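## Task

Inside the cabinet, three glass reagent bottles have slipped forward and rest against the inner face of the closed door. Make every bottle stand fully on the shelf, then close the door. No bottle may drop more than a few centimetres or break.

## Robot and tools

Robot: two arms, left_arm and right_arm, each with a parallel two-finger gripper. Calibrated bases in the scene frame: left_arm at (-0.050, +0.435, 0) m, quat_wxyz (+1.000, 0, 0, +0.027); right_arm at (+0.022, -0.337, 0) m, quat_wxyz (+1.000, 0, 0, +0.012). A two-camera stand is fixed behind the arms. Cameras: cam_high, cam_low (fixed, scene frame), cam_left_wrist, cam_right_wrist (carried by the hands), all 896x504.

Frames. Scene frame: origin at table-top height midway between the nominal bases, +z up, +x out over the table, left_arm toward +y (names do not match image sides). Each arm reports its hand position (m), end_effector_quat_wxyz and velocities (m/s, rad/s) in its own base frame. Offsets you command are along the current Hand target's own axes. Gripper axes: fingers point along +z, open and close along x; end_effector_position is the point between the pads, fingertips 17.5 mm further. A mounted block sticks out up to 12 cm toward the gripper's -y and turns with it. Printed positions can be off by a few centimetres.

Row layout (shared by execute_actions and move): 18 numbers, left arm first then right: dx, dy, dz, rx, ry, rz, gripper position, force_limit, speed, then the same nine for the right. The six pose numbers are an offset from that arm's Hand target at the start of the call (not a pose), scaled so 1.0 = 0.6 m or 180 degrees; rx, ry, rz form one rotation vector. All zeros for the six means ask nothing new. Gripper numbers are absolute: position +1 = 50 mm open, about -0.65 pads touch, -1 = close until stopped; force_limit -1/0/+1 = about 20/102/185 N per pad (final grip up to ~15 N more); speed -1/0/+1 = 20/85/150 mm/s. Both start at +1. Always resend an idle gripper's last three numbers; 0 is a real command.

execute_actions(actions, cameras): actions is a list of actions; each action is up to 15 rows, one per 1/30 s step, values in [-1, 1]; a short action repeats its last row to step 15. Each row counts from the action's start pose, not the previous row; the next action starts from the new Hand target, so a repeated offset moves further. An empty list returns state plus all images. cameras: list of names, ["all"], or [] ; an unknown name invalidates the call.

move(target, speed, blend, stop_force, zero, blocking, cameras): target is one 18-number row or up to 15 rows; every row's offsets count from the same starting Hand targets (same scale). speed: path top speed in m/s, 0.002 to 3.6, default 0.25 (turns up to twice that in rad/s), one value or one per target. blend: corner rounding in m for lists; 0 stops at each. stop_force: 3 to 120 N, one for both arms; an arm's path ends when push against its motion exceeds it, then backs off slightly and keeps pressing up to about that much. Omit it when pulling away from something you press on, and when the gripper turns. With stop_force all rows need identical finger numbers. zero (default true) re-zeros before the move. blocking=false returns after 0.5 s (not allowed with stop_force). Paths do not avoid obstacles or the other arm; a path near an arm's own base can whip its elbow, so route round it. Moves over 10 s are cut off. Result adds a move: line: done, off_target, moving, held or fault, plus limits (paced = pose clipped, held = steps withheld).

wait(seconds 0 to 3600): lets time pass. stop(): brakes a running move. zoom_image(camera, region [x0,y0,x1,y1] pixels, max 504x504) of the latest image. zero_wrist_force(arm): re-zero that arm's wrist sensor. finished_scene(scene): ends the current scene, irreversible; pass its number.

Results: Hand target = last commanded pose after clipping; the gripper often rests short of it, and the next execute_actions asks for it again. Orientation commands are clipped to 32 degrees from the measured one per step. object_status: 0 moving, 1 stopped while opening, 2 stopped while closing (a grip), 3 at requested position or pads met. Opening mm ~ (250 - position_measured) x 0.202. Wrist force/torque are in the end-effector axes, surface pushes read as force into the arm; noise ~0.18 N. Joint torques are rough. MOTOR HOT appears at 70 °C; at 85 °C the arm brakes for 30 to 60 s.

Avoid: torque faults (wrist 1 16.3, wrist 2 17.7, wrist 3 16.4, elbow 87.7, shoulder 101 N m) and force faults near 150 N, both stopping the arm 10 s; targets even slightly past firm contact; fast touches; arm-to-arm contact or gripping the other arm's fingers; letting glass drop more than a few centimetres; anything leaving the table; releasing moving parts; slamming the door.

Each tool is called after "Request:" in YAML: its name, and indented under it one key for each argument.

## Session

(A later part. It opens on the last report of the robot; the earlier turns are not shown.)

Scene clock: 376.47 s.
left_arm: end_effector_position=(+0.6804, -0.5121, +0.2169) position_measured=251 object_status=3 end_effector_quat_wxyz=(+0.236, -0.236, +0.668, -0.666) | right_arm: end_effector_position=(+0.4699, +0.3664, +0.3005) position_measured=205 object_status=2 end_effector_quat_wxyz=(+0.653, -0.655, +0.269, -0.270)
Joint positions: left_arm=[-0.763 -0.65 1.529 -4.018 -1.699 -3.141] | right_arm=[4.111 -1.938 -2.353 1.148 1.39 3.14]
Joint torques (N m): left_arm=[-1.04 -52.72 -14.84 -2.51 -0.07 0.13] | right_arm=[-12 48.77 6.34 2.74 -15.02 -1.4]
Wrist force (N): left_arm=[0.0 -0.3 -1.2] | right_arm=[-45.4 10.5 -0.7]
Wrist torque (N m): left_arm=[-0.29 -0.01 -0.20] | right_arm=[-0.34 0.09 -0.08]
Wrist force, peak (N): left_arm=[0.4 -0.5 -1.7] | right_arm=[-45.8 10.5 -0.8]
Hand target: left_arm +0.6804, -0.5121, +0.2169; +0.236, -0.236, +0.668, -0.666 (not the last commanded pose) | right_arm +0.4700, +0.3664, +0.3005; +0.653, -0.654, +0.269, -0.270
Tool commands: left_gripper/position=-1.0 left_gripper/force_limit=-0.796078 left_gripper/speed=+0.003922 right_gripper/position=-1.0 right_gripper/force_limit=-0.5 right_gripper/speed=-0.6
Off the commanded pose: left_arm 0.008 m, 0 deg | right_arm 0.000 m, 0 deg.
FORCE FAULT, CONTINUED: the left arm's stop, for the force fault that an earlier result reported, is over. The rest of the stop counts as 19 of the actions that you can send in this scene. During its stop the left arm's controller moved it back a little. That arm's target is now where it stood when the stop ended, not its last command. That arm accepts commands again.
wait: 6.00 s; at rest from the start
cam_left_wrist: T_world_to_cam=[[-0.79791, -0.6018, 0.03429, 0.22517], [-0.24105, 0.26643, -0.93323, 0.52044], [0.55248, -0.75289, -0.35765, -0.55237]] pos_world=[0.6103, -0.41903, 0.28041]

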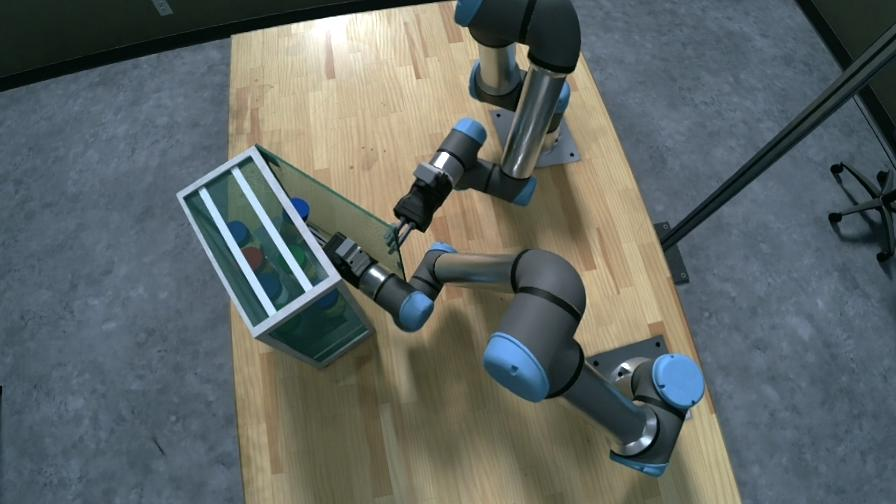

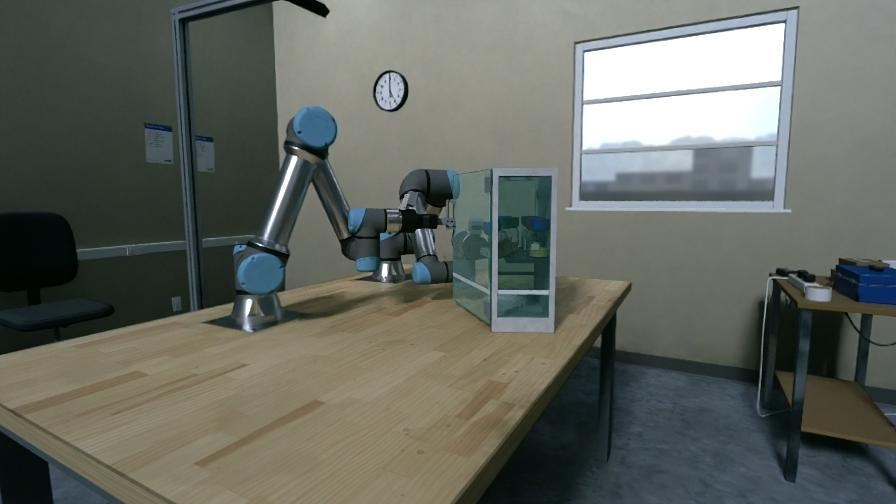

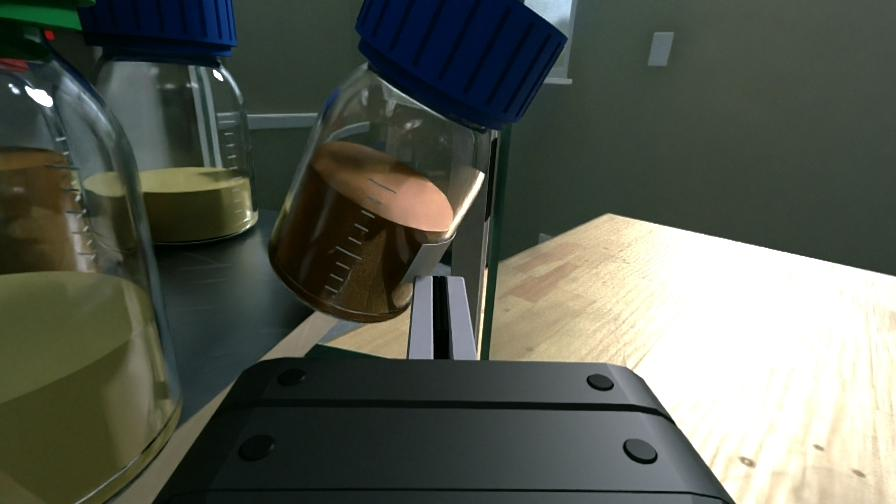

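Request:
move:
  target: [0,0,0,0,0,0,-1,-0.8,0,0.003,0,-0.0176,0,-0.0112,0,-1,-0.5,-0.6]
  speed: 0.02

Request:
move:
  target: [0,0,0.018,0,0,0,-1,-0.8,0,0,0,0,0,0,0,-1,-0.5,-0.6]
  speed: 0.015
  stop_force: 5
  cameras: ["cam_left_wrist","cam_high"]

Request:
zoom_image:
  camera: "cam_high"
  region: [300, 190, 450, 340]

Scene clock: 397.13 s.
left_arm: end_effector_position=(+0.6804, -0.5121, +0.2169) position_measured=251 object_status=3 end_effector_quat_wxyz=(+0.236, -0.236, +0.668, -0.666) | right_arm: end_effector_position=(+0.4637, +0.3575, +0.3005) position_measured=205 object_status=2 end_effector_quat_wxyz=(+0.657, -0.659, +0.258, -0.259)
Joint positions: left_arm=[-0.763 -0.65 1.529 -4.018 -1.699 -3.141] | right_arm=[4.081 -1.927 -2.375 1.158 1.455 3.14]
Joint torques (N m): left_arm=[0.27 -52.83 -15.11 -2.31 0.03 0.24] | right_arm=[-17.67 36.08 19.67 6.42 -14.92 -1.35]
Wrist force (N): left_arm=[0.7 0.7 -2.0] | right_arm=[-55.9 12.5 -1.3]
Wrist torque (N m): left_arm=[-0.26 -0.04 -0.20] | right_arm=[-0.32 0.12 -0.13]
Wrist force, peak (N): left_arm=[0.8 0.9 -2.2] | right_arm=[-56.0 12.4 -1.4]
Hand target: left_arm +0.6804, -0.5121, +0.2169; +0.236, -0.236, +0.668, -0.666 | right_arm +0.4638, +0.3576, +0.3005; +0.657, -0.659, +0.258, -0.259
Off the commanded pose: left_arm 0.000 m, 0 deg | right_arm 0.000 m, 0 deg.
move: done

Scene clock: 397.63 s.
left_arm: end_effector_position=(+0.6803, -0.5122, +0.2161) position_measured=251 object_status=3 end_effector_quat_wxyz=(+0.235, -0.236, +0.668, -0.666) | right_arm: end_effector_position=(+0.4636, +0.3577, +0.3006) position_measured=205 object_status=2 end_effector_quat_wxyz=(+0.658, -0.659, +0.258, -0.259)
Joint positions: left_arm=[-0.763 -0.65 1.53 -4.019 -1.699 -3.141] | right_arm=[4.081 -1.927 -2.375 1.158 1.455 3.14]
Joint torques (N m): left_arm=[0.82 -53.02 -17.2 -2.47 0.01 0.04] | right_arm=[-15.55 18.42 22.01 4.67 -14.8 -1.56]
Wrist force (N): left_arm=[0.2 -0.6 -1.1] | right_arm=[-53.4 13.5 -1.5]
Wrist torque (N m): left_arm=[-0.32 -0.04 -0.21] | right_arm=[-0.36 0.12 -0.14]
Wrist force, peak (N): left_arm=[0.3 2.5 -3.0] | right_arm=[-55.2 19.4 13.4]
Hand target: left_arm +0.6803, -0.5122, +0.2161; +0.235, -0.236, +0.668, -0.666 (not the last commanded pose) | right_arm +0.4638, +0.3576, +0.3005; +0.657, -0.659, +0.258, -0.259
Tool commands: left_gripper/position=-1.0 left_gripper/force_limit=-0.796078 left_gripper/speed=+0.003922 right_gripper/position=-1.0 right_gripper/force_limit=-0.5 right_gripper/speed=-0.6
Off the commanded pose: left_arm 0.011 m, 0 deg | right_arm 0.000 m, 0 deg.
FORCE FAULT: contact force on the left arm reached its limit, and that arm stopped. The contact can be on any part of that arm, not only on its tool. That arm's remaining commands of this call were not run. That arm is still stopped at the end of this call. That arm stays stopped for about 10 more seconds. Until then a move that you send moves the other arm only, and its call returns only when the move has ended. Once the stop has ended, the next robot result says so. If the stop ends while you think or write, that arm runs what you send next, counted from a new Hand target: where the arm stands when the stop ends. While its stop runs, that arm takes no new command, but its gripper still runs the gripper command that each later call begins with. Until it ends, the stop uses up actions while you think or wait. An arm that is not stopped still takes commands.
move: fault (left_arm)
cam_left_wrist: T_world_to_cam=[[-0.79788, -0.60183, 0.03441, 0.225], [-0.24167, 0.26706, -0.93288, 0.52034], [0.55224, -0.75265, -0.35853, -0.55215]] pos_world=[0.6102, -0.41913, 0.27971]
Images, in order (width x height): cam_high 896x504, cam_left_wrist 896x504.

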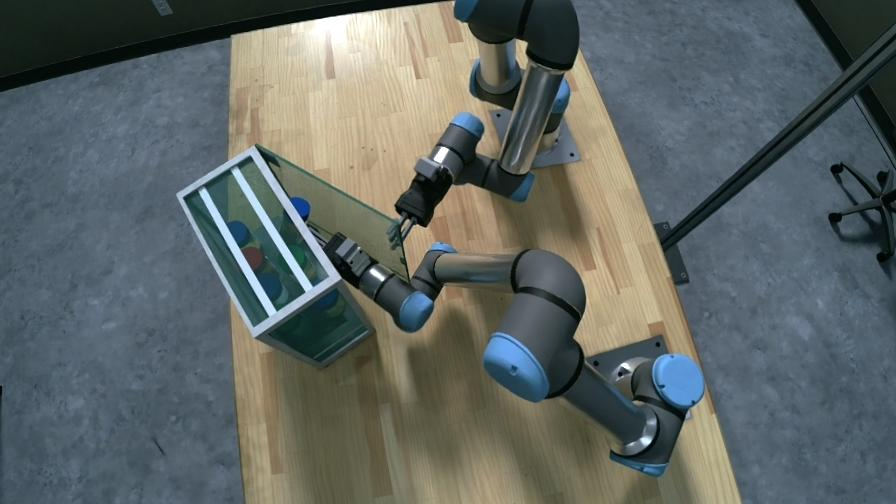

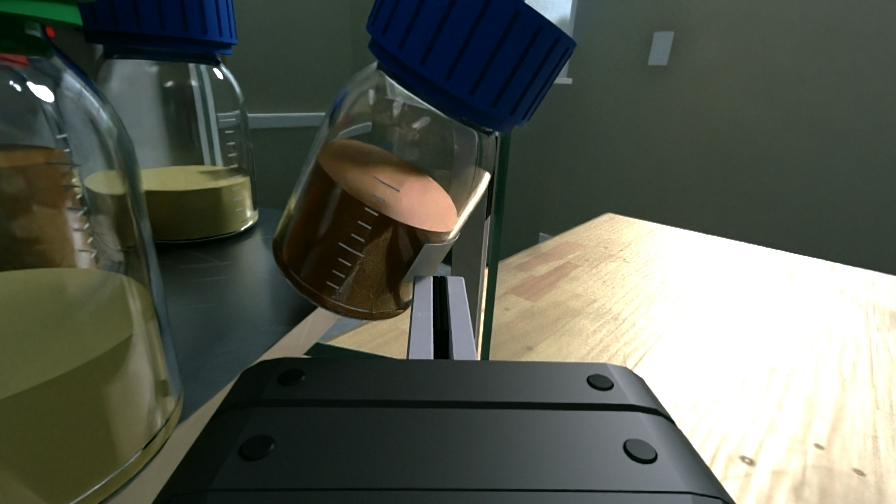

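Scaled by 3.360 from the camera's image (finer frame: 1280x720).

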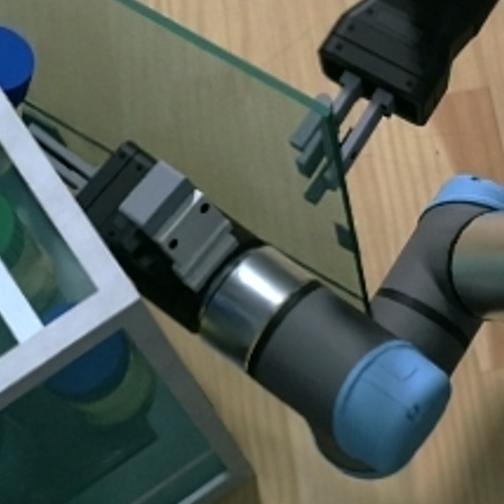

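Request:
wait:
  seconds: 1

Request:
move:
  target: [0,0,-0.03,0,0,0,-1,-0.8,0,0,0,0,0,0,0,-1,-0.5,-0.6]
  speed: 0.03

Request:
move:
  target: [0,0,0,0,0,0,-1,-0.8,0,0.0035,0,-0.0264,0,-0.0168,0,-1,-0.5,-0.6]
  speed: 0.02
  cameras: ["cam_left_wrist","cam_high"]

Request:
zoom_image:
  camera: "cam_high"
  region: [300, 190, 450, 340]

Scene clock: 435.90 s.
left_arm: end_effector_position=(+0.6803, -0.5122, +0.2161) position_measured=251 object_status=3 end_effector_quat_wxyz=(+0.235, -0.236, +0.668, -0.666) | right_arm: end_effector_position=(+0.4636, +0.3577, +0.3005) position_measured=205 object_status=2 end_effector_quat_wxyz=(+0.658, -0.659, +0.258, -0.258)
Joint positions: left_arm=[-0.763 -0.65 1.53 -4.019 -1.699 -3.141] | right_arm=[4.081 -1.927 -2.375 1.158 1.455 3.14]
Joint torques (N m): left_arm=[-1.79 -52.99 -15.76 -2.14 0.02 0.14] | right_arm=[-15.44 17.46 21.49 3.09 -14.74 -1]
Wrist force (N): left_arm=[0.2 -0.5 -1.3] | right_arm=[-53.6 12.9 -1.7]
Wrist torque (N m): left_arm=[-0.32 -0.03 -0.20] | right_arm=[-0.36 0.14 -0.16]
Wrist force, peak (N): left_arm=[0.2 0.0 -1.8] | right_arm=[-53.7 13.3 -1.4]
Hand target: left_arm +0.6803, -0.5122, +0.2161; +0.235, -0.236, +0.668, -0.666 (not the last commanded pose) | right_arm +0.4638, +0.3576, +0.3005; +0.657, -0.659, +0.258, -0.259
Tool commands: left_gripper/position=-1.0 left_gripper/force_limit=-0.796078 left_gripper/speed=+0.003922 right_gripper/position=-1.0 right_gripper/force_limit=-0.5 right_gripper/speed=-0.6
Off the commanded pose: left_arm 0.011 m, 0 deg | right_arm 0.000 m, 0 deg.
FORCE FAULT, CONTINUED: the left arm's stop, for the force fault that an earlier result reported, is over. The rest of the stop counts as 19 of the actions that you can send in this scene. During its stop the left arm's controller moved it back a little. That arm's target is now where it stood when the stop ended, not its last command. That arm accepts commands again.
wait: 1.00 s; at rest from the start

Scene clock: 436.80 s.
left_arm: end_effector_position=(+0.6689, -0.4981, +0.2165) position_measured=251 object_status=3 end_effector_quat_wxyz=(+0.235, -0.236, +0.668, -0.666) | right_arm: end_effector_position=(+0.4636, +0.3577, +0.3005) position_measured=205 object_status=2 end_effector_quat_wxyz=(+0.658, -0.659, +0.258, -0.258)
Joint positions: left_arm=[-0.759 -0.676 1.59 -4.054 -1.703 -3.141] | right_arm=[4.081 -1.927 -2.375 1.158 1.455 3.14]
Joint torques (N m): left_arm=[-1.37 -34.76 -25.47 -0.21 -0.39 0.7] | right_arm=[-14.37 16.53 22.53 3.14 -14.77 -1.01]
Wrist force (N): left_arm=[0.4 -0.6 -1.1] | right_arm=[-53.4 13.3 -1.5]
Wrist torque (N m): left_arm=[-0.32 -0.06 -0.21] | right_arm=[-0.33 0.11 -0.16]
Wrist force, peak (N): left_arm=[0.5 -0.2 -2.0] | right_arm=[-53.7 12.9 -1.6]
Hand target: left_arm +0.6689, -0.4982, +0.2162; +0.235, -0.236, +0.668, -0.666 | right_arm +0.4638, +0.3576, +0.3005; +0.657, -0.659, +0.258, -0.259
Off the commanded pose: left_arm 0.000 m, 0 deg | right_arm 0.000 m, 0 deg.
move: done

Scene clock: 438.40 s.
left_arm: end_effector_position=(+0.6689, -0.4982, +0.2162) position_measured=251 object_status=3 end_effector_quat_wxyz=(+0.235, -0.236, +0.668, -0.666) | right_arm: end_effector_position=(+0.4545, +0.3445, +0.3005) position_measured=205 object_status=2 end_effector_quat_wxyz=(+0.664, -0.666, +0.240, -0.241)
Joint positions: left_arm=[-0.759 -0.675 1.59 -4.053 -1.703 -3.141] | right_arm=[4.033 -1.912 -2.402 1.171 1.555 3.14]
Joint torques (N m): left_arm=[-5.24 -31.37 -25.71 0.23 1.55 1.08] | right_arm=[-17.98 37.57 22.66 6.87 -15.16 -1.45]
Wrist force (N): left_arm=[0.5 -0.2 -1.5] | right_arm=[-59.1 15.6 -2.0]
Wrist torque (N m): left_arm=[-0.27 -0.07 -0.21] | right_arm=[-0.26 0.14 -0.25]
Wrist force, peak (N): left_arm=[0.3 -0.3 -1.7] | right_arm=[-59.4 15.5 -2.4]
Hand target: left_arm +0.6689, -0.4982, +0.2162; +0.235, -0.236, +0.668, -0.666 | right_arm +0.4546, +0.3446, +0.3005; +0.664, -0.666, +0.240, -0.241
Off the commanded pose: left_arm 0.000 m, 0 deg | right_arm 0.000 m, 0 deg.
move: done
cam_left_wrist: T_world_to_cam=[[-0.79788, -0.60183, 0.03441, 0.22441], [-0.24167, 0.26706, -0.93288, 0.51387], [0.55224, -0.75265, -0.35853, -0.53537]] pos_world=[0.59889, -0.40513, 0.27971]
Images, in order (width x height): cam_high 896x504, cam_left_wrist 896x504.

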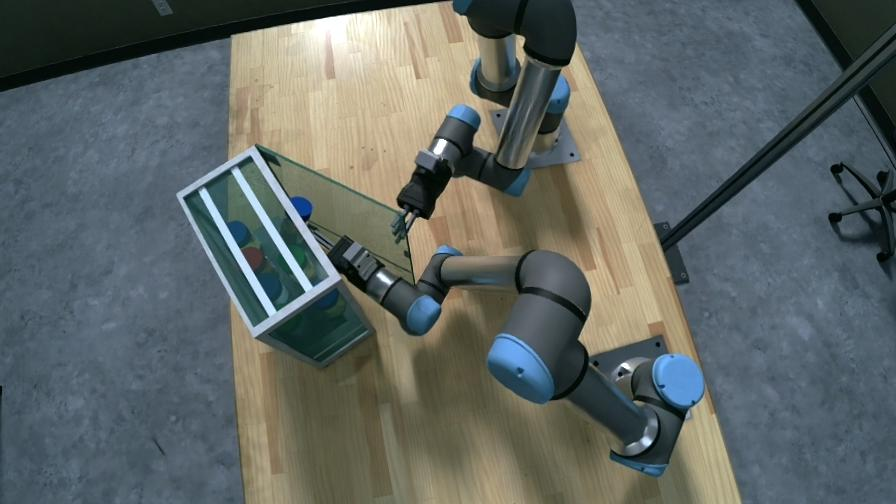

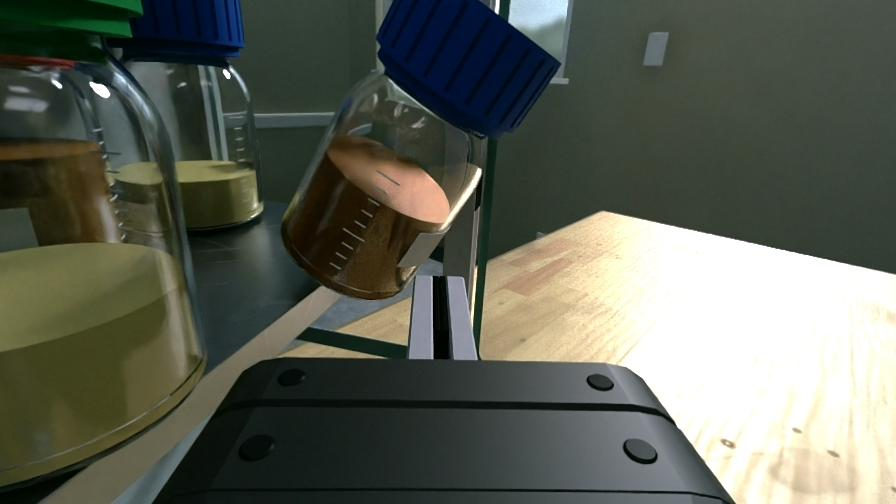

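Scaled by 3.360 from the camera's image (finer frame: 1280x720).

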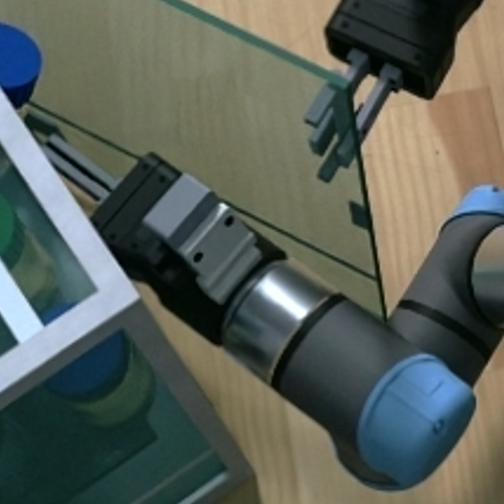

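Request:
move:
  target: [0.008,0,0.03,0,0.02,0,-1,-0.8,0,-0.001,0,-0.0176,0,-0.0112,0,-1,-0.5,-0.6]
  speed: 0.02
  stop_force: 12
  cameras: ["cam_left_wrist"]

Scene clock: 447.70 s.
left_arm: end_effector_position=(+0.6755, -0.5121, +0.2150) position_measured=251 object_status=3 end_effector_quat_wxyz=(+0.218, -0.219, +0.674, -0.671) | right_arm: end_effector_position=(+0.4483, +0.3378, +0.3005) position_measured=205 object_status=2 end_effector_quat_wxyz=(+0.668, -0.669, +0.230, -0.231)
Joint positions: left_arm=[-0.746 -0.647 1.527 -4.017 -1.767 -3.141] | right_arm=[4.008 -1.905 -2.417 1.178 1.61 3.139]
Joint torques (N m): left_arm=[0.32 -52.52 -17.94 -2.43 -0.45 0.31] | right_arm=[-4.36 17.95 28.44 3.45 -10.27 -1.38]
Wrist force (N): left_arm=[0.6 -0.2 -1.3] | right_arm=[-32.5 18.2 0.0]
Wrist torque (N m): left_arm=[-0.25 -0.10 -0.21] | right_arm=[-0.26 0.01 -0.28]
Wrist force, peak (N): left_arm=[0.3 1.9 -2.5] | right_arm=[-59.3 15.6 -1.9]
Hand target: left_arm +0.6755, -0.5121, +0.2150; +0.218, -0.219, +0.674, -0.671 (not the last commanded pose) | right_arm +0.4483, +0.3378, +0.3005; +0.668, -0.669, +0.230, -0.231 (not the last commanded pose)
Tool commands: left_gripper/position=-1.0 left_gripper/force_limit=-0.796078 left_gripper/speed=+0.003922 right_gripper/position=-1.0 right_gripper/force_limit=-0.5 right_gripper/speed=-0.6
Off the commanded pose: left_arm 0.003 m, 1 deg | right_arm 0.001 m, 0 deg.
FORCE FAULT: contact force on the left arm reached its limit, and that arm stopped. The contact can be on any part of that arm, not only on its tool. That arm's remaining commands of this call were not run. That arm is still stopped at the end of this call. That arm stays stopped for about 9 more seconds. Until then a move that you send moves the other arm only, and its call returns only when the move has ended. Once the stop has ended, the next robot result says so. If the stop ends while you think or write, that arm runs what you send next, counted from a new Hand target: where the arm stands when the stop ends. While its stop runs, that arm takes no new command, but its gripper still runs the gripper command that each later call begins with. Until it ends, the stop uses up actions while you think or wait. An arm that is not stopped still takes commands.
move: fault (left_arm), contact (right_arm)
cam_left_wrist: T_world_to_cam=[[-0.82778, -0.55997, 0.03496, 0.2628], [-0.22874, 0.27994, -0.93237, 0.51582], [0.51231, -0.77979, -0.35981, -0.53647]] pos_world=[0.61037, -0.41557, 0.27872]

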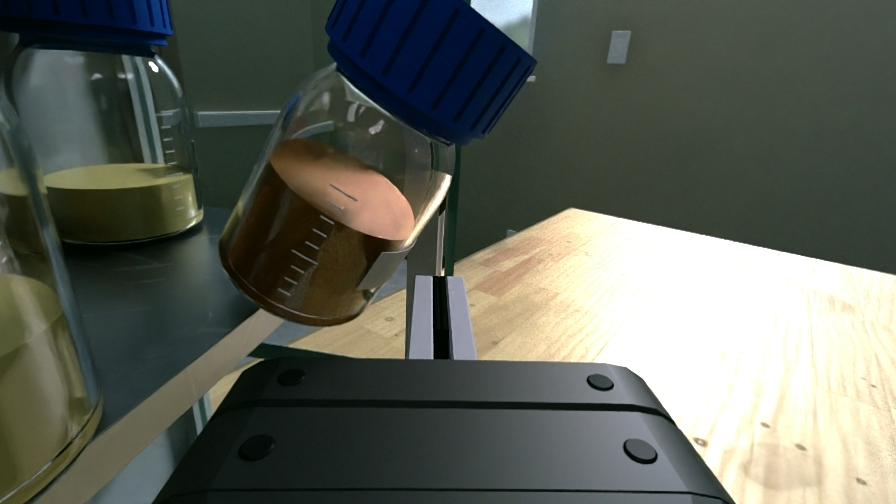

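Request:
wait:
  seconds: 3

Request:
move:
  target: [0,0,-0.012,0,0,0,-1,-0.8,0,-0.001,0,-0.0264,0,-0.0168,0,-1,-0.5,-0.6]
  speed: 0.02
  cameras: ["cam_left_wrist","cam_high"]

Request:
zoom_image:
  camera: "cam_high"
  region: [300, 190, 450, 340]

Scene clock: 455.53 s.
left_arm: end_effector_position=(+0.6755, -0.5121, +0.2150) position_measured=251 object_status=3 end_effector_quat_wxyz=(+0.218, -0.219, +0.674, -0.671) | right_arm: end_effector_position=(+0.4483, +0.3378, +0.3005) position_measured=205 object_status=2 end_effector_quat_wxyz=(+0.668, -0.669, +0.230, -0.231)
Joint positions: left_arm=[-0.746 -0.647 1.527 -4.017 -1.767 -3.141] | right_arm=[4.008 -1.905 -2.417 1.178 1.61 3.139]
Joint torques (N m): left_arm=[-0.36 -53.17 -16.71 -2.14 -0.35 0.51] | right_arm=[-4.19 17.34 27.11 3.44 -5.75 -0.26]
Wrist force (N): left_arm=[0.1 -0.2 -1.2] | right_arm=[-33.0 18.2 0.0]
Wrist torque (N m): left_arm=[-0.26 -0.03 -0.21] | right_arm=[-0.25 0.08 -0.27]
Wrist force, peak (N): left_arm=[0.8 -0.4 -1.6] | right_arm=[-33.0 18.2 0.0]
Hand target: left_arm +0.6755, -0.5121, +0.2150; +0.218, -0.219, +0.674, -0.671 (not the last commanded pose) | right_arm +0.4483, +0.3378, +0.3005; +0.668, -0.669, +0.230, -0.231 (not the last commanded pose)
Tool commands: left_gripper/position=-1.0 left_gripper/force_limit=-0.796078 left_gripper/speed=+0.003922 right_gripper/position=-1.0 right_gripper/force_limit=-0.5 right_gripper/speed=-0.6
Off the commanded pose: left_arm 0.003 m, 1 deg | right_arm 0.001 m, 0 deg.
FORCE FAULT, CONTINUED: the left arm was still stopped when this call began, by the force fault that an earlier result reported. Since the last result the stop counts as 16 of the actions that you can send in this scene. That arm is still stopped at the end of this call. That arm stays stopped for about 1 more second. If the stop ends while you think or write, that arm runs what you send next, counted from a new Hand target: where the arm stands when the stop ends. While its stop runs, that arm takes no new command, but its gripper still runs the gripper command that each later call begins with.
wait: 3.00 s; at rest from the start

Scene clock: 457.10 s.
left_arm: end_effector_position=(+0.6755, -0.5121, +0.2150) position_measured=251 object_status=3 end_effector_quat_wxyz=(+0.218, -0.219, +0.674, -0.671) | right_arm: end_effector_position=(+0.4381, +0.3256, +0.3005) position_measured=205 object_status=2 end_effector_quat_wxyz=(+0.673, -0.675, +0.213, -0.213) end_effector_velocity=(+0.001, +0.000, +0.000) end_effector_angular_velocity=(-0.001, +0.000, -0.004)
Joint positions: left_arm=[-0.746 -0.647 1.527 -4.017 -1.767 -3.141] | right_arm=[3.959 -1.894 -2.438 1.188 1.712 3.139]
Joint velocities: left_arm=[within noise] | right_arm=[0.002 0 0 -0.001 -0.006 -0.001]
Joint torques (N m): left_arm=[-0.89 -53.16 -16.55 -2.08 -0.4 0.08] | right_arm=[4.82 42.95 17.72 9.49 -0.56 -1.52]
Wrist force (N): left_arm=[0.1 -0.2 -1.3] | right_arm=[-0.9 21.0 3.8]
Wrist torque (N m): left_arm=[-0.27 -0.03 -0.20] | right_arm=[-0.29 -0.18 -0.32]
Wrist force, peak (N): left_arm=[0.4 -0.1 -1.5] | right_arm=[-32.9 18.0 0.1]
Hand target: left_arm +0.6755, -0.5121, +0.2150; +0.218, -0.219, +0.674, -0.671 (not the last commanded pose) | right_arm +0.4381, +0.3257, +0.3005; +0.673, -0.675, +0.213, -0.213
Tool commands: left_gripper/position=-1.0 left_gripper/force_limit=-0.796078 left_gripper/speed=+0.003922 right_gripper/position=-1.0 right_gripper/force_limit=-0.5 right_gripper/speed=-0.6
Off the commanded pose: right_arm 0.000 m, 0 deg.
FORCE FAULT, CONTINUED: the left arm's stop, for the force fault that an earlier result reported, is over. That arm was still stopped when this call began, so it ran no command of this call. During its stop the left arm's controller moved it back a little. That arm's target is now where it stood when the stop ended, not its last command. That arm accepts commands again.
move: done (right_arm), not run (left_arm; its earlier fault stop)
cam_left_wrist: T_world_to_cam=[[-0.82778, -0.55997, 0.03496, 0.2628], [-0.22874, 0.27994, -0.93237, 0.51582], [0.51231, -0.77979, -0.35981, -0.53647]] pos_world=[0.61037, -0.41557, 0.27872]
Images, in order (width x height): cam_high 896x504, cam_left_wrist 896x504.

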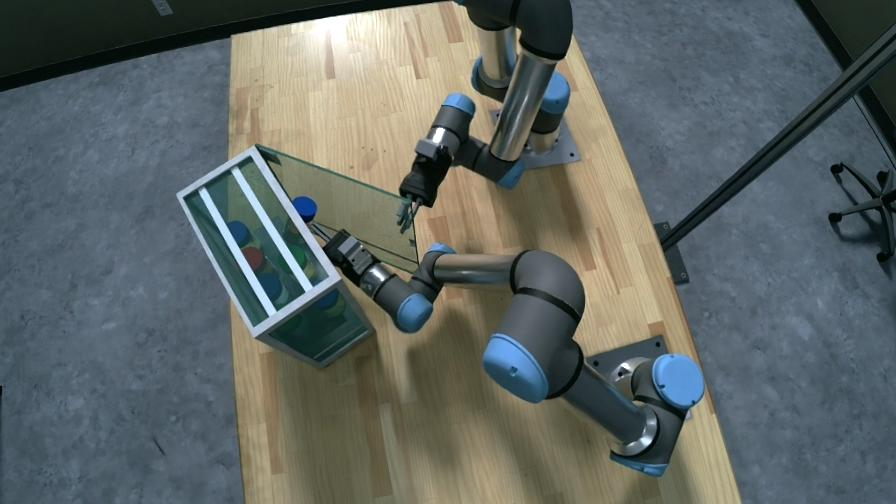

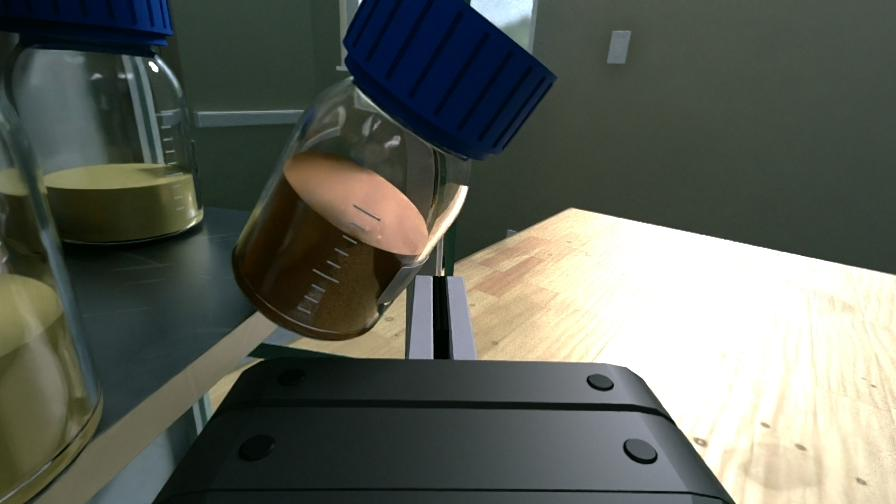

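Scaled by 3.360 from the camera's image (finer frame: 1280x720).

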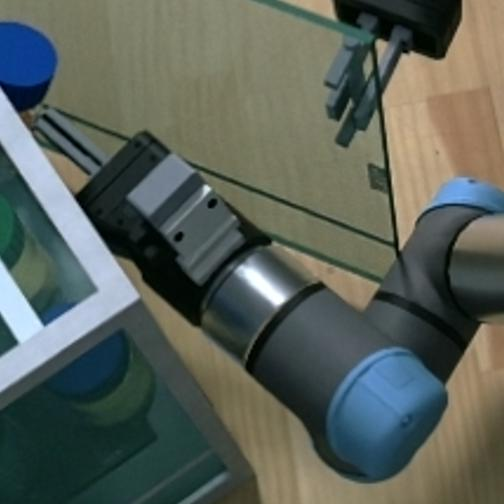

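Request:
move:
  target: [0.03,0,0.021,0,0.038,0,-1,-0.8,0,0,0,0,0,0,0,-1,-0.5,-0.6]
  speed: 0.03
  stop_force: 12
  cameras: ["cam_left_wrist","cam_high"]

Request:
zoom_image:
  camera: "cam_high"
  region: [300, 190, 450, 340]

Scene clock: 466.37 s.
left_arm: end_effector_position=(+0.6750, -0.5144, +0.2140) position_measured=251 object_status=3 end_effector_quat_wxyz=(+0.213, -0.215, +0.676, -0.672) | right_arm: end_effector_position=(+0.4381, +0.3257, +0.3005) position_measured=205 object_status=2 end_effector_quat_wxyz=(+0.673, -0.675, +0.213, -0.213)
Joint positions: left_arm=[-0.744 -0.643 1.519 -4.012 -1.784 -3.141] | right_arm=[3.959 -1.894 -2.438 1.188 1.712 3.139]
Joint torques (N m): left_arm=[1.01 -51.85 -16.26 -2.29 -0.35 -0.03] | right_arm=[4.74 23.97 24.53 9.4 0.27 -0.99]
Wrist force (N): left_arm=[0.2 -0.3 -1.2] | right_arm=[2.2 19.8 3.9]
Wrist torque (N m): left_arm=[-0.27 -0.04 -0.20] | right_arm=[-0.29 -0.13 -0.31]
Wrist force, peak (N): left_arm=[0.6 -1.1 -1.5] | right_arm=[-1.1 30.2 10.2]
Hand target: left_arm +0.6750, -0.5144, +0.2140; +0.213, -0.215, +0.676, -0.672 (not the last commanded pose) | right_arm +0.4381, +0.3257, +0.3005; +0.673, -0.675, +0.213, -0.213
Tool commands: left_gripper/position=-1.0 left_gripper/force_limit=-0.796078 left_gripper/speed=+0.003922 right_gripper/position=-1.0 right_gripper/force_limit=-0.5 right_gripper/speed=-0.6
Off the commanded pose: left_arm 0.020 m, 6 deg | right_arm 0.000 m, 0 deg.
FORCE FAULT: contact force on the left arm reached its limit, and that arm stopped. The contact can be on any part of that arm, not only on its tool. That arm's remaining commands of this call were not run. That arm is still stopped at the end of this call. That arm stays stopped for about 10 more seconds. Until then a move that you send moves the other arm only, and its call returns only when the move has ended. Once the stop has ended, the next robot result says so. If the stop ends while you think or write, that arm runs what you send next, counted from a new Hand target: where the arm stands when the stop ends. While its stop runs, that arm takes no new command, but its gripper still runs the gripper command that each later call begins with. Until it ends, the stop uses up actions while you think or wait. An arm that is not stopped still takes commands.
move: fault (left_arm)
cam_left_wrist: T_world_to_cam=[[-0.83548, -0.54838, 0.03538, 0.27219], [-0.22587, 0.28401, -0.93184, 0.51549], [0.50095, -0.78653, -0.36114, -0.53388]] pos_world=[0.61129, -0.41705, 0.27792]
Images, in order (width x height): cam_high 896x504, cam_left_wrist 896x504.

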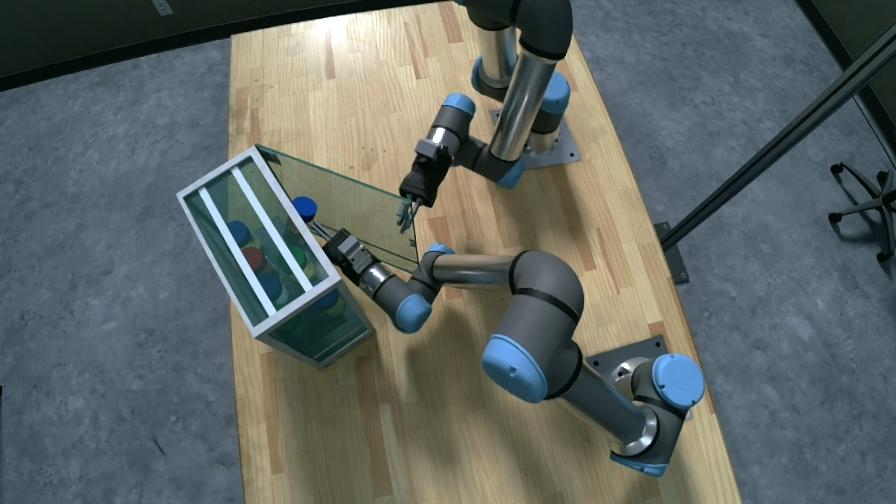

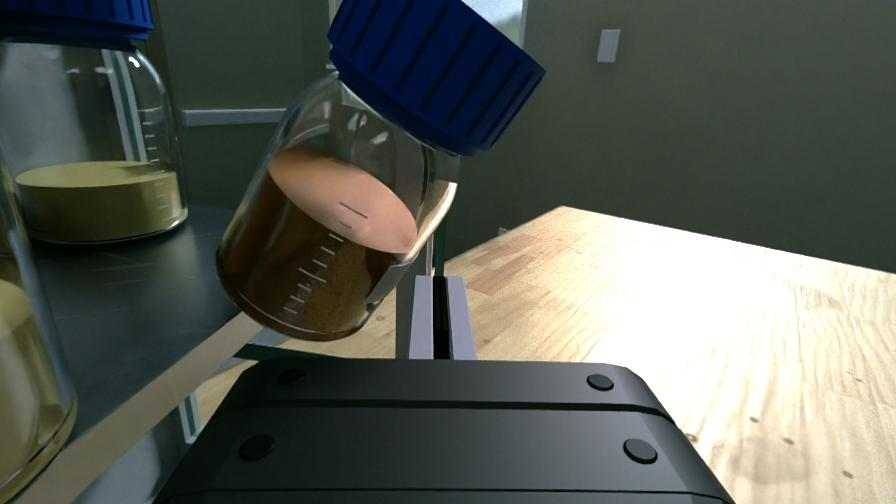

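Scaled by 3.360 from the camera's image (finer frame: 1280x720).

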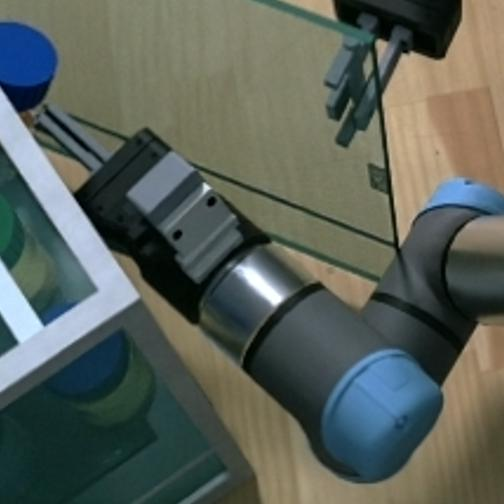

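Request:
wait:
  seconds: 2

Request:
wait:
  seconds: 1.5

Request:
move:
  target:
    - [0.008,0,-0.015,0,-0.01,0,-1,-0.8,0,0,0,0,0,0,0,-1,-0.5,-0.6]
    - [0.008,0,0.025,0,-0.01,0,-1,-0.8,0,0,0,0,0,0,0,-1,-0.5,-0.6]
  speed: 0.03
  stop_force: 12
  cameras: ["cam_left_wrist"]

Scene clock: 481.07 s.
left_arm: end_effector_position=(+0.6750, -0.5144, +0.2140) position_measured=251 object_status=3 end_effector_quat_wxyz=(+0.213, -0.215, +0.676, -0.672) | right_arm: end_effector_position=(+0.4381, +0.3257, +0.3005) position_measured=205 object_status=2 end_effector_quat_wxyz=(+0.673, -0.675, +0.213, -0.213)
Joint positions: left_arm=[-0.744 -0.643 1.519 -4.012 -1.784 -3.141] | right_arm=[3.959 -1.894 -2.438 1.188 1.712 3.139]
Joint torques (N m): left_arm=[0.54 -53.07 -15.86 -2.37 -0.06 -0.12] | right_arm=[2.62 50.05 17.04 10.49 -0.61 -0.05]
Wrist force (N): left_arm=[0.4 -0.3 -1.5] | right_arm=[2.4 20.1 4.0]
Wrist torque (N m): left_arm=[-0.27 -0.07 -0.21] | right_arm=[-0.29 -0.14 -0.30]
Wrist force, peak (N): left_arm=[-0.2 -0.5 -1.8] | right_arm=[2.3 20.2 4.1]
Hand target: left_arm +0.6750, -0.5144, +0.2140; +0.213, -0.215, +0.676, -0.672 (not the last commanded pose) | right_arm +0.4381, +0.3257, +0.3005; +0.673, -0.675, +0.213, -0.213
Tool commands: left_gripper/position=-1.0 left_gripper/force_limit=-0.796078 left_gripper/speed=+0.003922 right_gripper/position=-1.0 right_gripper/force_limit=-0.5 right_gripper/speed=-0.6
Off the commanded pose: left_arm 0.020 m, 6 deg | right_arm 0.000 m, 0 deg.
FORCE FAULT, CONTINUED: the left arm's stop, for the force fault that an earlier result reported, is over. The rest of the stop counts as 19 of the actions that you can send in this scene. During its stop the left arm's controller moved it back a little. That arm's target is now where it stood when the stop ended, not its last command. That arm accepts commands again.
wait: 2.00 s; at rest from the start

Scene clock: 482.57 s.
left_arm: end_effector_position=(+0.6750, -0.5144, +0.2140) position_measured=251 object_status=3 end_effector_quat_wxyz=(+0.213, -0.215, +0.676, -0.672) | right_arm: end_effector_position=(+0.4381, +0.3257, +0.3005) position_measured=205 object_status=2 end_effector_quat_wxyz=(+0.673, -0.675, +0.213, -0.213)
Joint positions: left_arm=[-0.744 -0.643 1.519 -4.012 -1.784 -3.141] | right_arm=[3.959 -1.894 -2.438 1.188 1.712 3.139]
Joint torques (N m): left_arm=[-0.51 -52.33 -15.23 -2.24 0.1 0.08] | right_arm=[1.75 48.36 16.95 10.43 -0.73 0.14]
Wrist force (N): left_arm=[0.1 -0.5 -1.4] | right_arm=[2.5 19.9 4.0]
Wrist torque (N m): left_arm=[-0.31 -0.02 -0.20] | right_arm=[-0.31 -0.16 -0.30]
Wrist force, peak (N): left_arm=[0.1 -0.1 -1.8] | right_arm=[2.3 20.2 3.9]
Hand target: left_arm +0.6750, -0.5144, +0.2140; +0.213, -0.215, +0.676, -0.672 (not the last commanded pose) | right_arm +0.4381, +0.3257, +0.3005; +0.673, -0.675, +0.213, -0.213
Tool commands: left_gripper/position=-1.0 left_gripper/force_limit=-0.796078 left_gripper/speed=+0.003922 right_gripper/position=-1.0 right_gripper/force_limit=-0.5 right_gripper/speed=-0.6
Off the commanded pose: left_arm 0.020 m, 6 deg | right_arm 0.000 m, 0 deg.
wait: 1.50 s; at rest by 0.17 s

Scene clock: 484.07 s.
left_arm: end_effector_position=(+0.6739, -0.5216, +0.2129) position_measured=251 object_status=3 end_effector_quat_wxyz=(+0.223, -0.225, +0.673, -0.668) | right_arm: end_effector_position=(+0.4381, +0.3257, +0.3006) position_measured=205 object_status=2 end_effector_quat_wxyz=(+0.673, -0.675, +0.213, -0.213)
Joint positions: left_arm=[-0.768 -0.642 1.521 -4.013 -1.729 -3.141] | right_arm=[3.959 -1.894 -2.438 1.188 1.712 3.139]
Joint torques (N m): left_arm=[0.05 -53.13 -16.82 -2.39 0.13 0.25] | right_arm=[1.99 46.29 14.99 8.97 -0.59 0.09]
Wrist force (N): left_arm=[0.3 -0.3 -1.1] | right_arm=[-1.1 19.4 3.4]
Wrist torque (N m): left_arm=[-0.26 -0.05 -0.20] | right_arm=[-0.32 -0.07 -0.24]
Wrist force, peak (N): left_arm=[0.7 2.5 -2.5] | right_arm=[-0.8 31.9 -11.7]
Hand target: left_arm +0.6739, -0.5216, +0.2129; +0.223, -0.225, +0.673, -0.668 (not the last commanded pose) | right_arm +0.4381, +0.3257, +0.3005; +0.673, -0.675, +0.213, -0.213
Tool commands: left_gripper/position=-1.0 left_gripper/force_limit=-0.796078 left_gripper/speed=+0.003922 right_gripper/position=-1.0 right_gripper/force_limit=-0.5 right_gripper/speed=-0.6
Off the commanded pose: left_arm 0.010 m, 0 deg | right_arm 0.000 m, 0 deg.
FORCE FAULT: contact force on the left arm reached its limit, and that arm stopped. The contact can be on any part of that arm, not only on its tool. That arm's remaining commands of this call were not run. That arm is still stopped at the end of this call. That arm stays stopped for about 10 more seconds. Until then a move that you send moves the other arm only, and its call returns only when the move has ended. Once the stop has ended, the next robot result says so. If the stop ends while you think or write, that arm runs what you send next, counted from a new Hand target: where the arm stands when the stop ends. While its stop runs, that arm takes no new command, but its gripper still runs the gripper command that each later call begins with. Until it ends, the stop uses up actions while you think or wait. An arm that is not stopped still takes commands.
move: fault (left_arm); path passed 1 of 2 targets
cam_left_wrist: T_world_to_cam=[[-0.81786, -0.57433, 0.03539, 0.24195], [-0.2354, 0.27782, -0.93134, 0.5194], [0.52507, -0.77004, -0.36242, -0.54677]] pos_world=[0.60724, -0.42638, 0.27702]

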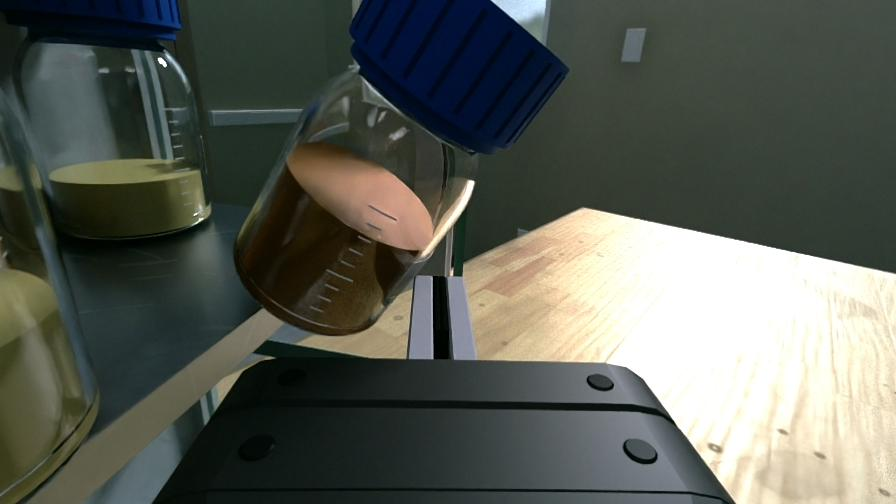

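Request:
wait:
  seconds: 0.5

Request:
wait:
  seconds: 1

Request:
move:
  target: [-0.015,0,0.0,0,-0.01,0,-1,-0.8,0,0,0,0,0,0,0,-1,-0.5,-0.6]
  speed: 0.02
  stop_force: 15
  cameras: ["cam_left_wrist"]

Scene clock: 496.10 s.
left_arm: end_effector_position=(+0.6739, -0.5216, +0.2129) position_measured=251 object_status=3 end_effector_quat_wxyz=(+0.223, -0.225, +0.673, -0.668) | right_arm: end_effector_position=(+0.4381, +0.3257, +0.3005) position_measured=205 object_status=2 end_effector_quat_wxyz=(+0.673, -0.675, +0.213, -0.213)
Joint positions: left_arm=[-0.768 -0.642 1.521 -4.013 -1.729 -3.141] | right_arm=[3.959 -1.894 -2.438 1.188 1.712 3.139]
Joint torques (N m): left_arm=[0.19 -51.91 -14.34 -2.38 0.15 0.02] | right_arm=[1.13 19.26 11.27 3.89 -0.85 0.82]
Wrist force (N): left_arm=[0.3 -0.4 -1.3] | right_arm=[-1.1 19.8 3.4]
Wrist torque (N m): left_arm=[-0.29 -0.06 -0.21] | right_arm=[-0.28 -0.07 -0.24]
Wrist force, peak (N): left_arm=[0.0 -0.4 -1.8] | right_arm=[-1.1 19.9 3.4]
Hand target: left_arm +0.6739, -0.5216, +0.2129; +0.223, -0.225, +0.673, -0.668 (not the last commanded pose) | right_arm +0.4381, +0.3257, +0.3005; +0.673, -0.675, +0.213, -0.213
Tool commands: left_gripper/position=-1.0 left_gripper/force_limit=-0.796078 left_gripper/speed=+0.003922 right_gripper/position=-1.0 right_gripper/force_limit=-0.5 right_gripper/speed=-0.6
Off the commanded pose: left_arm 0.010 m, 0 deg | right_arm 0.000 m, 0 deg.
FORCE FAULT, CONTINUED: the left arm's stop, for the force fault that an earlier result reported, is over. The rest of the stop counts as 19 of the actions that you can send in this scene. During its stop the left arm's controller moved it back a little. That arm's target is now where it stood when the stop ended, not its last command. That arm accepts commands again.
wait: 0.50 s; at rest from the start

Scene clock: 497.10 s.
left_arm: end_effector_position=(+0.6739, -0.5216, +0.2129) position_measured=251 object_status=3 end_effector_quat_wxyz=(+0.223, -0.225, +0.673, -0.668) | right_arm: end_effector_position=(+0.4381, +0.3257, +0.3005) position_measured=205 object_status=2 end_effector_quat_wxyz=(+0.673, -0.675, +0.213, -0.213)
Joint positions: left_arm=[-0.768 -0.642 1.521 -4.013 -1.729 -3.141] | right_arm=[3.959 -1.894 -2.438 1.188 1.712 3.139]
Joint torques (N m): left_arm=[-0.32 -53.01 -15.45 -2.4 0.09 0.23] | right_arm=[-0.2 18.89 10.54 4.09 -0.51 1.37]
Wrist force (N): left_arm=[0.1 -0.3 -1.3] | right_arm=[-1.2 19.5 3.4]
Wrist torque (N m): left_arm=[-0.28 -0.02 -0.21] | right_arm=[-0.31 -0.06 -0.24]
Wrist force, peak (N): left_arm=[-0.2 -0.6 -1.5] | right_arm=[-1.1 19.8 3.3]
Hand target: left_arm +0.6739, -0.5216, +0.2129; +0.223, -0.225, +0.673, -0.668 (not the last commanded pose) | right_arm +0.4381, +0.3257, +0.3005; +0.673, -0.675, +0.213, -0.213
Tool commands: left_gripper/position=-1.0 left_gripper/force_limit=-0.796078 left_gripper/speed=+0.003922 right_gripper/position=-1.0 right_gripper/force_limit=-0.5 right_gripper/speed=-0.6
Off the commanded pose: left_arm 0.010 m, 0 deg | right_arm 0.000 m, 0 deg.
wait: 1.00 s; at rest by 0.17 s

Scene clock: 498.70 s.
left_arm: end_effector_position=(+0.6811, -0.5162, +0.2129) position_measured=251 object_status=3 end_effector_quat_wxyz=(+0.234, -0.236, +0.669, -0.665) | right_arm: end_effector_position=(+0.4381, +0.3257, +0.3005) position_measured=205 object_status=2 end_effector_quat_wxyz=(+0.673, -0.675, +0.213, -0.213)
Joint positions: left_arm=[-0.766 -0.642 1.52 -4.012 -1.699 -3.141] | right_arm=[3.959 -1.894 -2.438 1.188 1.712 3.139]
Joint torques (N m): left_arm=[2.17 -33.57 -20.5 -0.61 -1.25 0.84] | right_arm=[-1.02 20.08 10.53 3.97 -0.57 1.23]
Wrist force (N): left_arm=[1.6 0.3 -2.1] | right_arm=[-1.2 19.5 3.4]
Wrist torque (N m): left_arm=[-0.27 -0.05 -0.20] | right_arm=[-0.32 -0.04 -0.24]
Wrist force, peak (N): left_arm=[2.0 0.3 -2.7] | right_arm=[-1.0 19.8 3.5]
Hand target: left_arm +0.6811, -0.5162, +0.2129; +0.234, -0.236, +0.669, -0.665 | right_arm +0.4381, +0.3257, +0.3005; +0.673, -0.675, +0.213, -0.213
Off the commanded pose: left_arm 0.000 m, 0 deg | right_arm 0.000 m, 0 deg.
move: done
cam_left_wrist: T_world_to_cam=[[-0.79937, -0.5998, 0.03522, 0.22527], [-0.24389, 0.27036, -0.93136, 0.52153], [0.54911, -0.75309, -0.3624, -0.55403]] pos_world=[0.61149, -0.42312, 0.27702]

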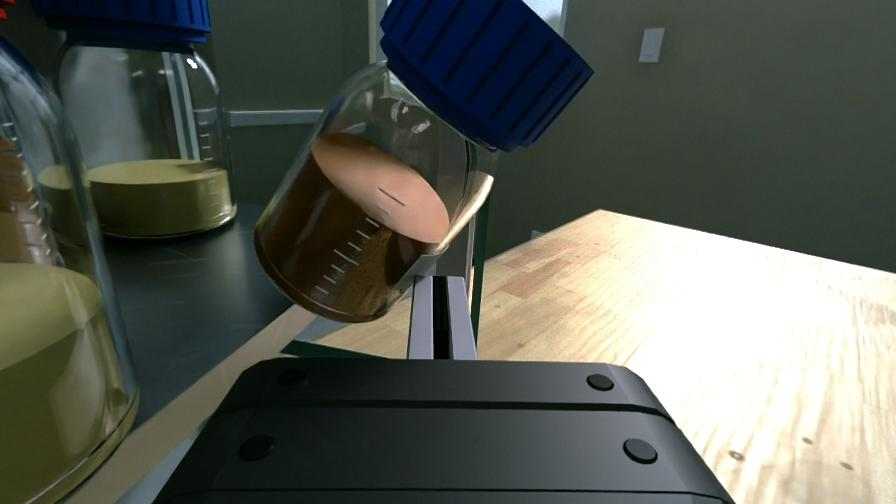

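Request:
move:
  target: [-0.008,-0.015,0,0,-0.02,0,-1,-0.8,0,0,0,0,0,0,0,-1,-0.5,-0.6]
  speed: 0.02
  stop_force: 15
  cameras: ["cam_left_wrist"]

Scene clock: 504.53 s.
left_arm: end_effector_position=(+0.6848, -0.5132, +0.2220) position_measured=251 object_status=3 end_effector_quat_wxyz=(+0.255, -0.256, +0.662, -0.657) | right_arm: end_effector_position=(+0.4381, +0.3257, +0.3005) position_measured=205 object_status=2 end_effector_quat_wxyz=(+0.673, -0.675, +0.213, -0.213)
Joint positions: left_arm=[-0.786 -0.663 1.534 -4.005 -1.616 -3.141] | right_arm=[3.959 -1.894 -2.438 1.188 1.712 3.139]
Joint torques (N m): left_arm=[5.22 -35.76 -23.42 -3.38 -1.41 -0.44] | right_arm=[-1.48 18.39 9.15 3.87 -0.76 1.23]
Wrist force (N): left_arm=[0.3 0.4 -2.0] | right_arm=[-1.0 19.5 3.6]
Wrist torque (N m): left_arm=[-0.24 -0.01 -0.21] | right_arm=[-0.30 -0.08 -0.24]
Wrist force, peak (N): left_arm=[2.1 1.3 -2.3] | right_arm=[-0.9 19.9 3.4]
Hand target: left_arm +0.6849, -0.5132, +0.2219; +0.255, -0.256, +0.662, -0.657 | right_arm +0.4381, +0.3257, +0.3005; +0.673, -0.675, +0.213, -0.213
Off the commanded pose: left_arm 0.000 m, 0 deg | right_arm 0.000 m, 0 deg.
move: done
cam_left_wrist: T_world_to_cam=[[-0.76023, -0.64872, 0.03475, 0.17791], [-0.26002, 0.25483, -0.93137, 0.5331], [0.59535, -0.71709, -0.36241, -0.56375]] pos_world=[0.6095, -0.42469, 0.28602]

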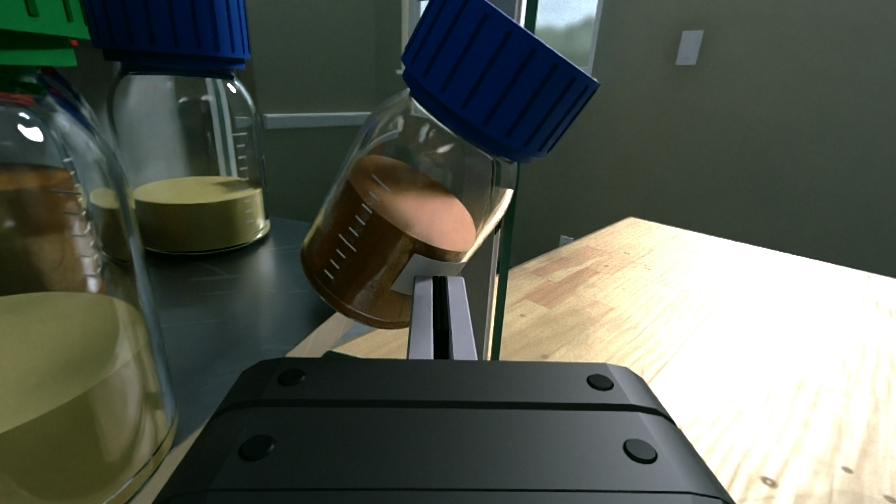

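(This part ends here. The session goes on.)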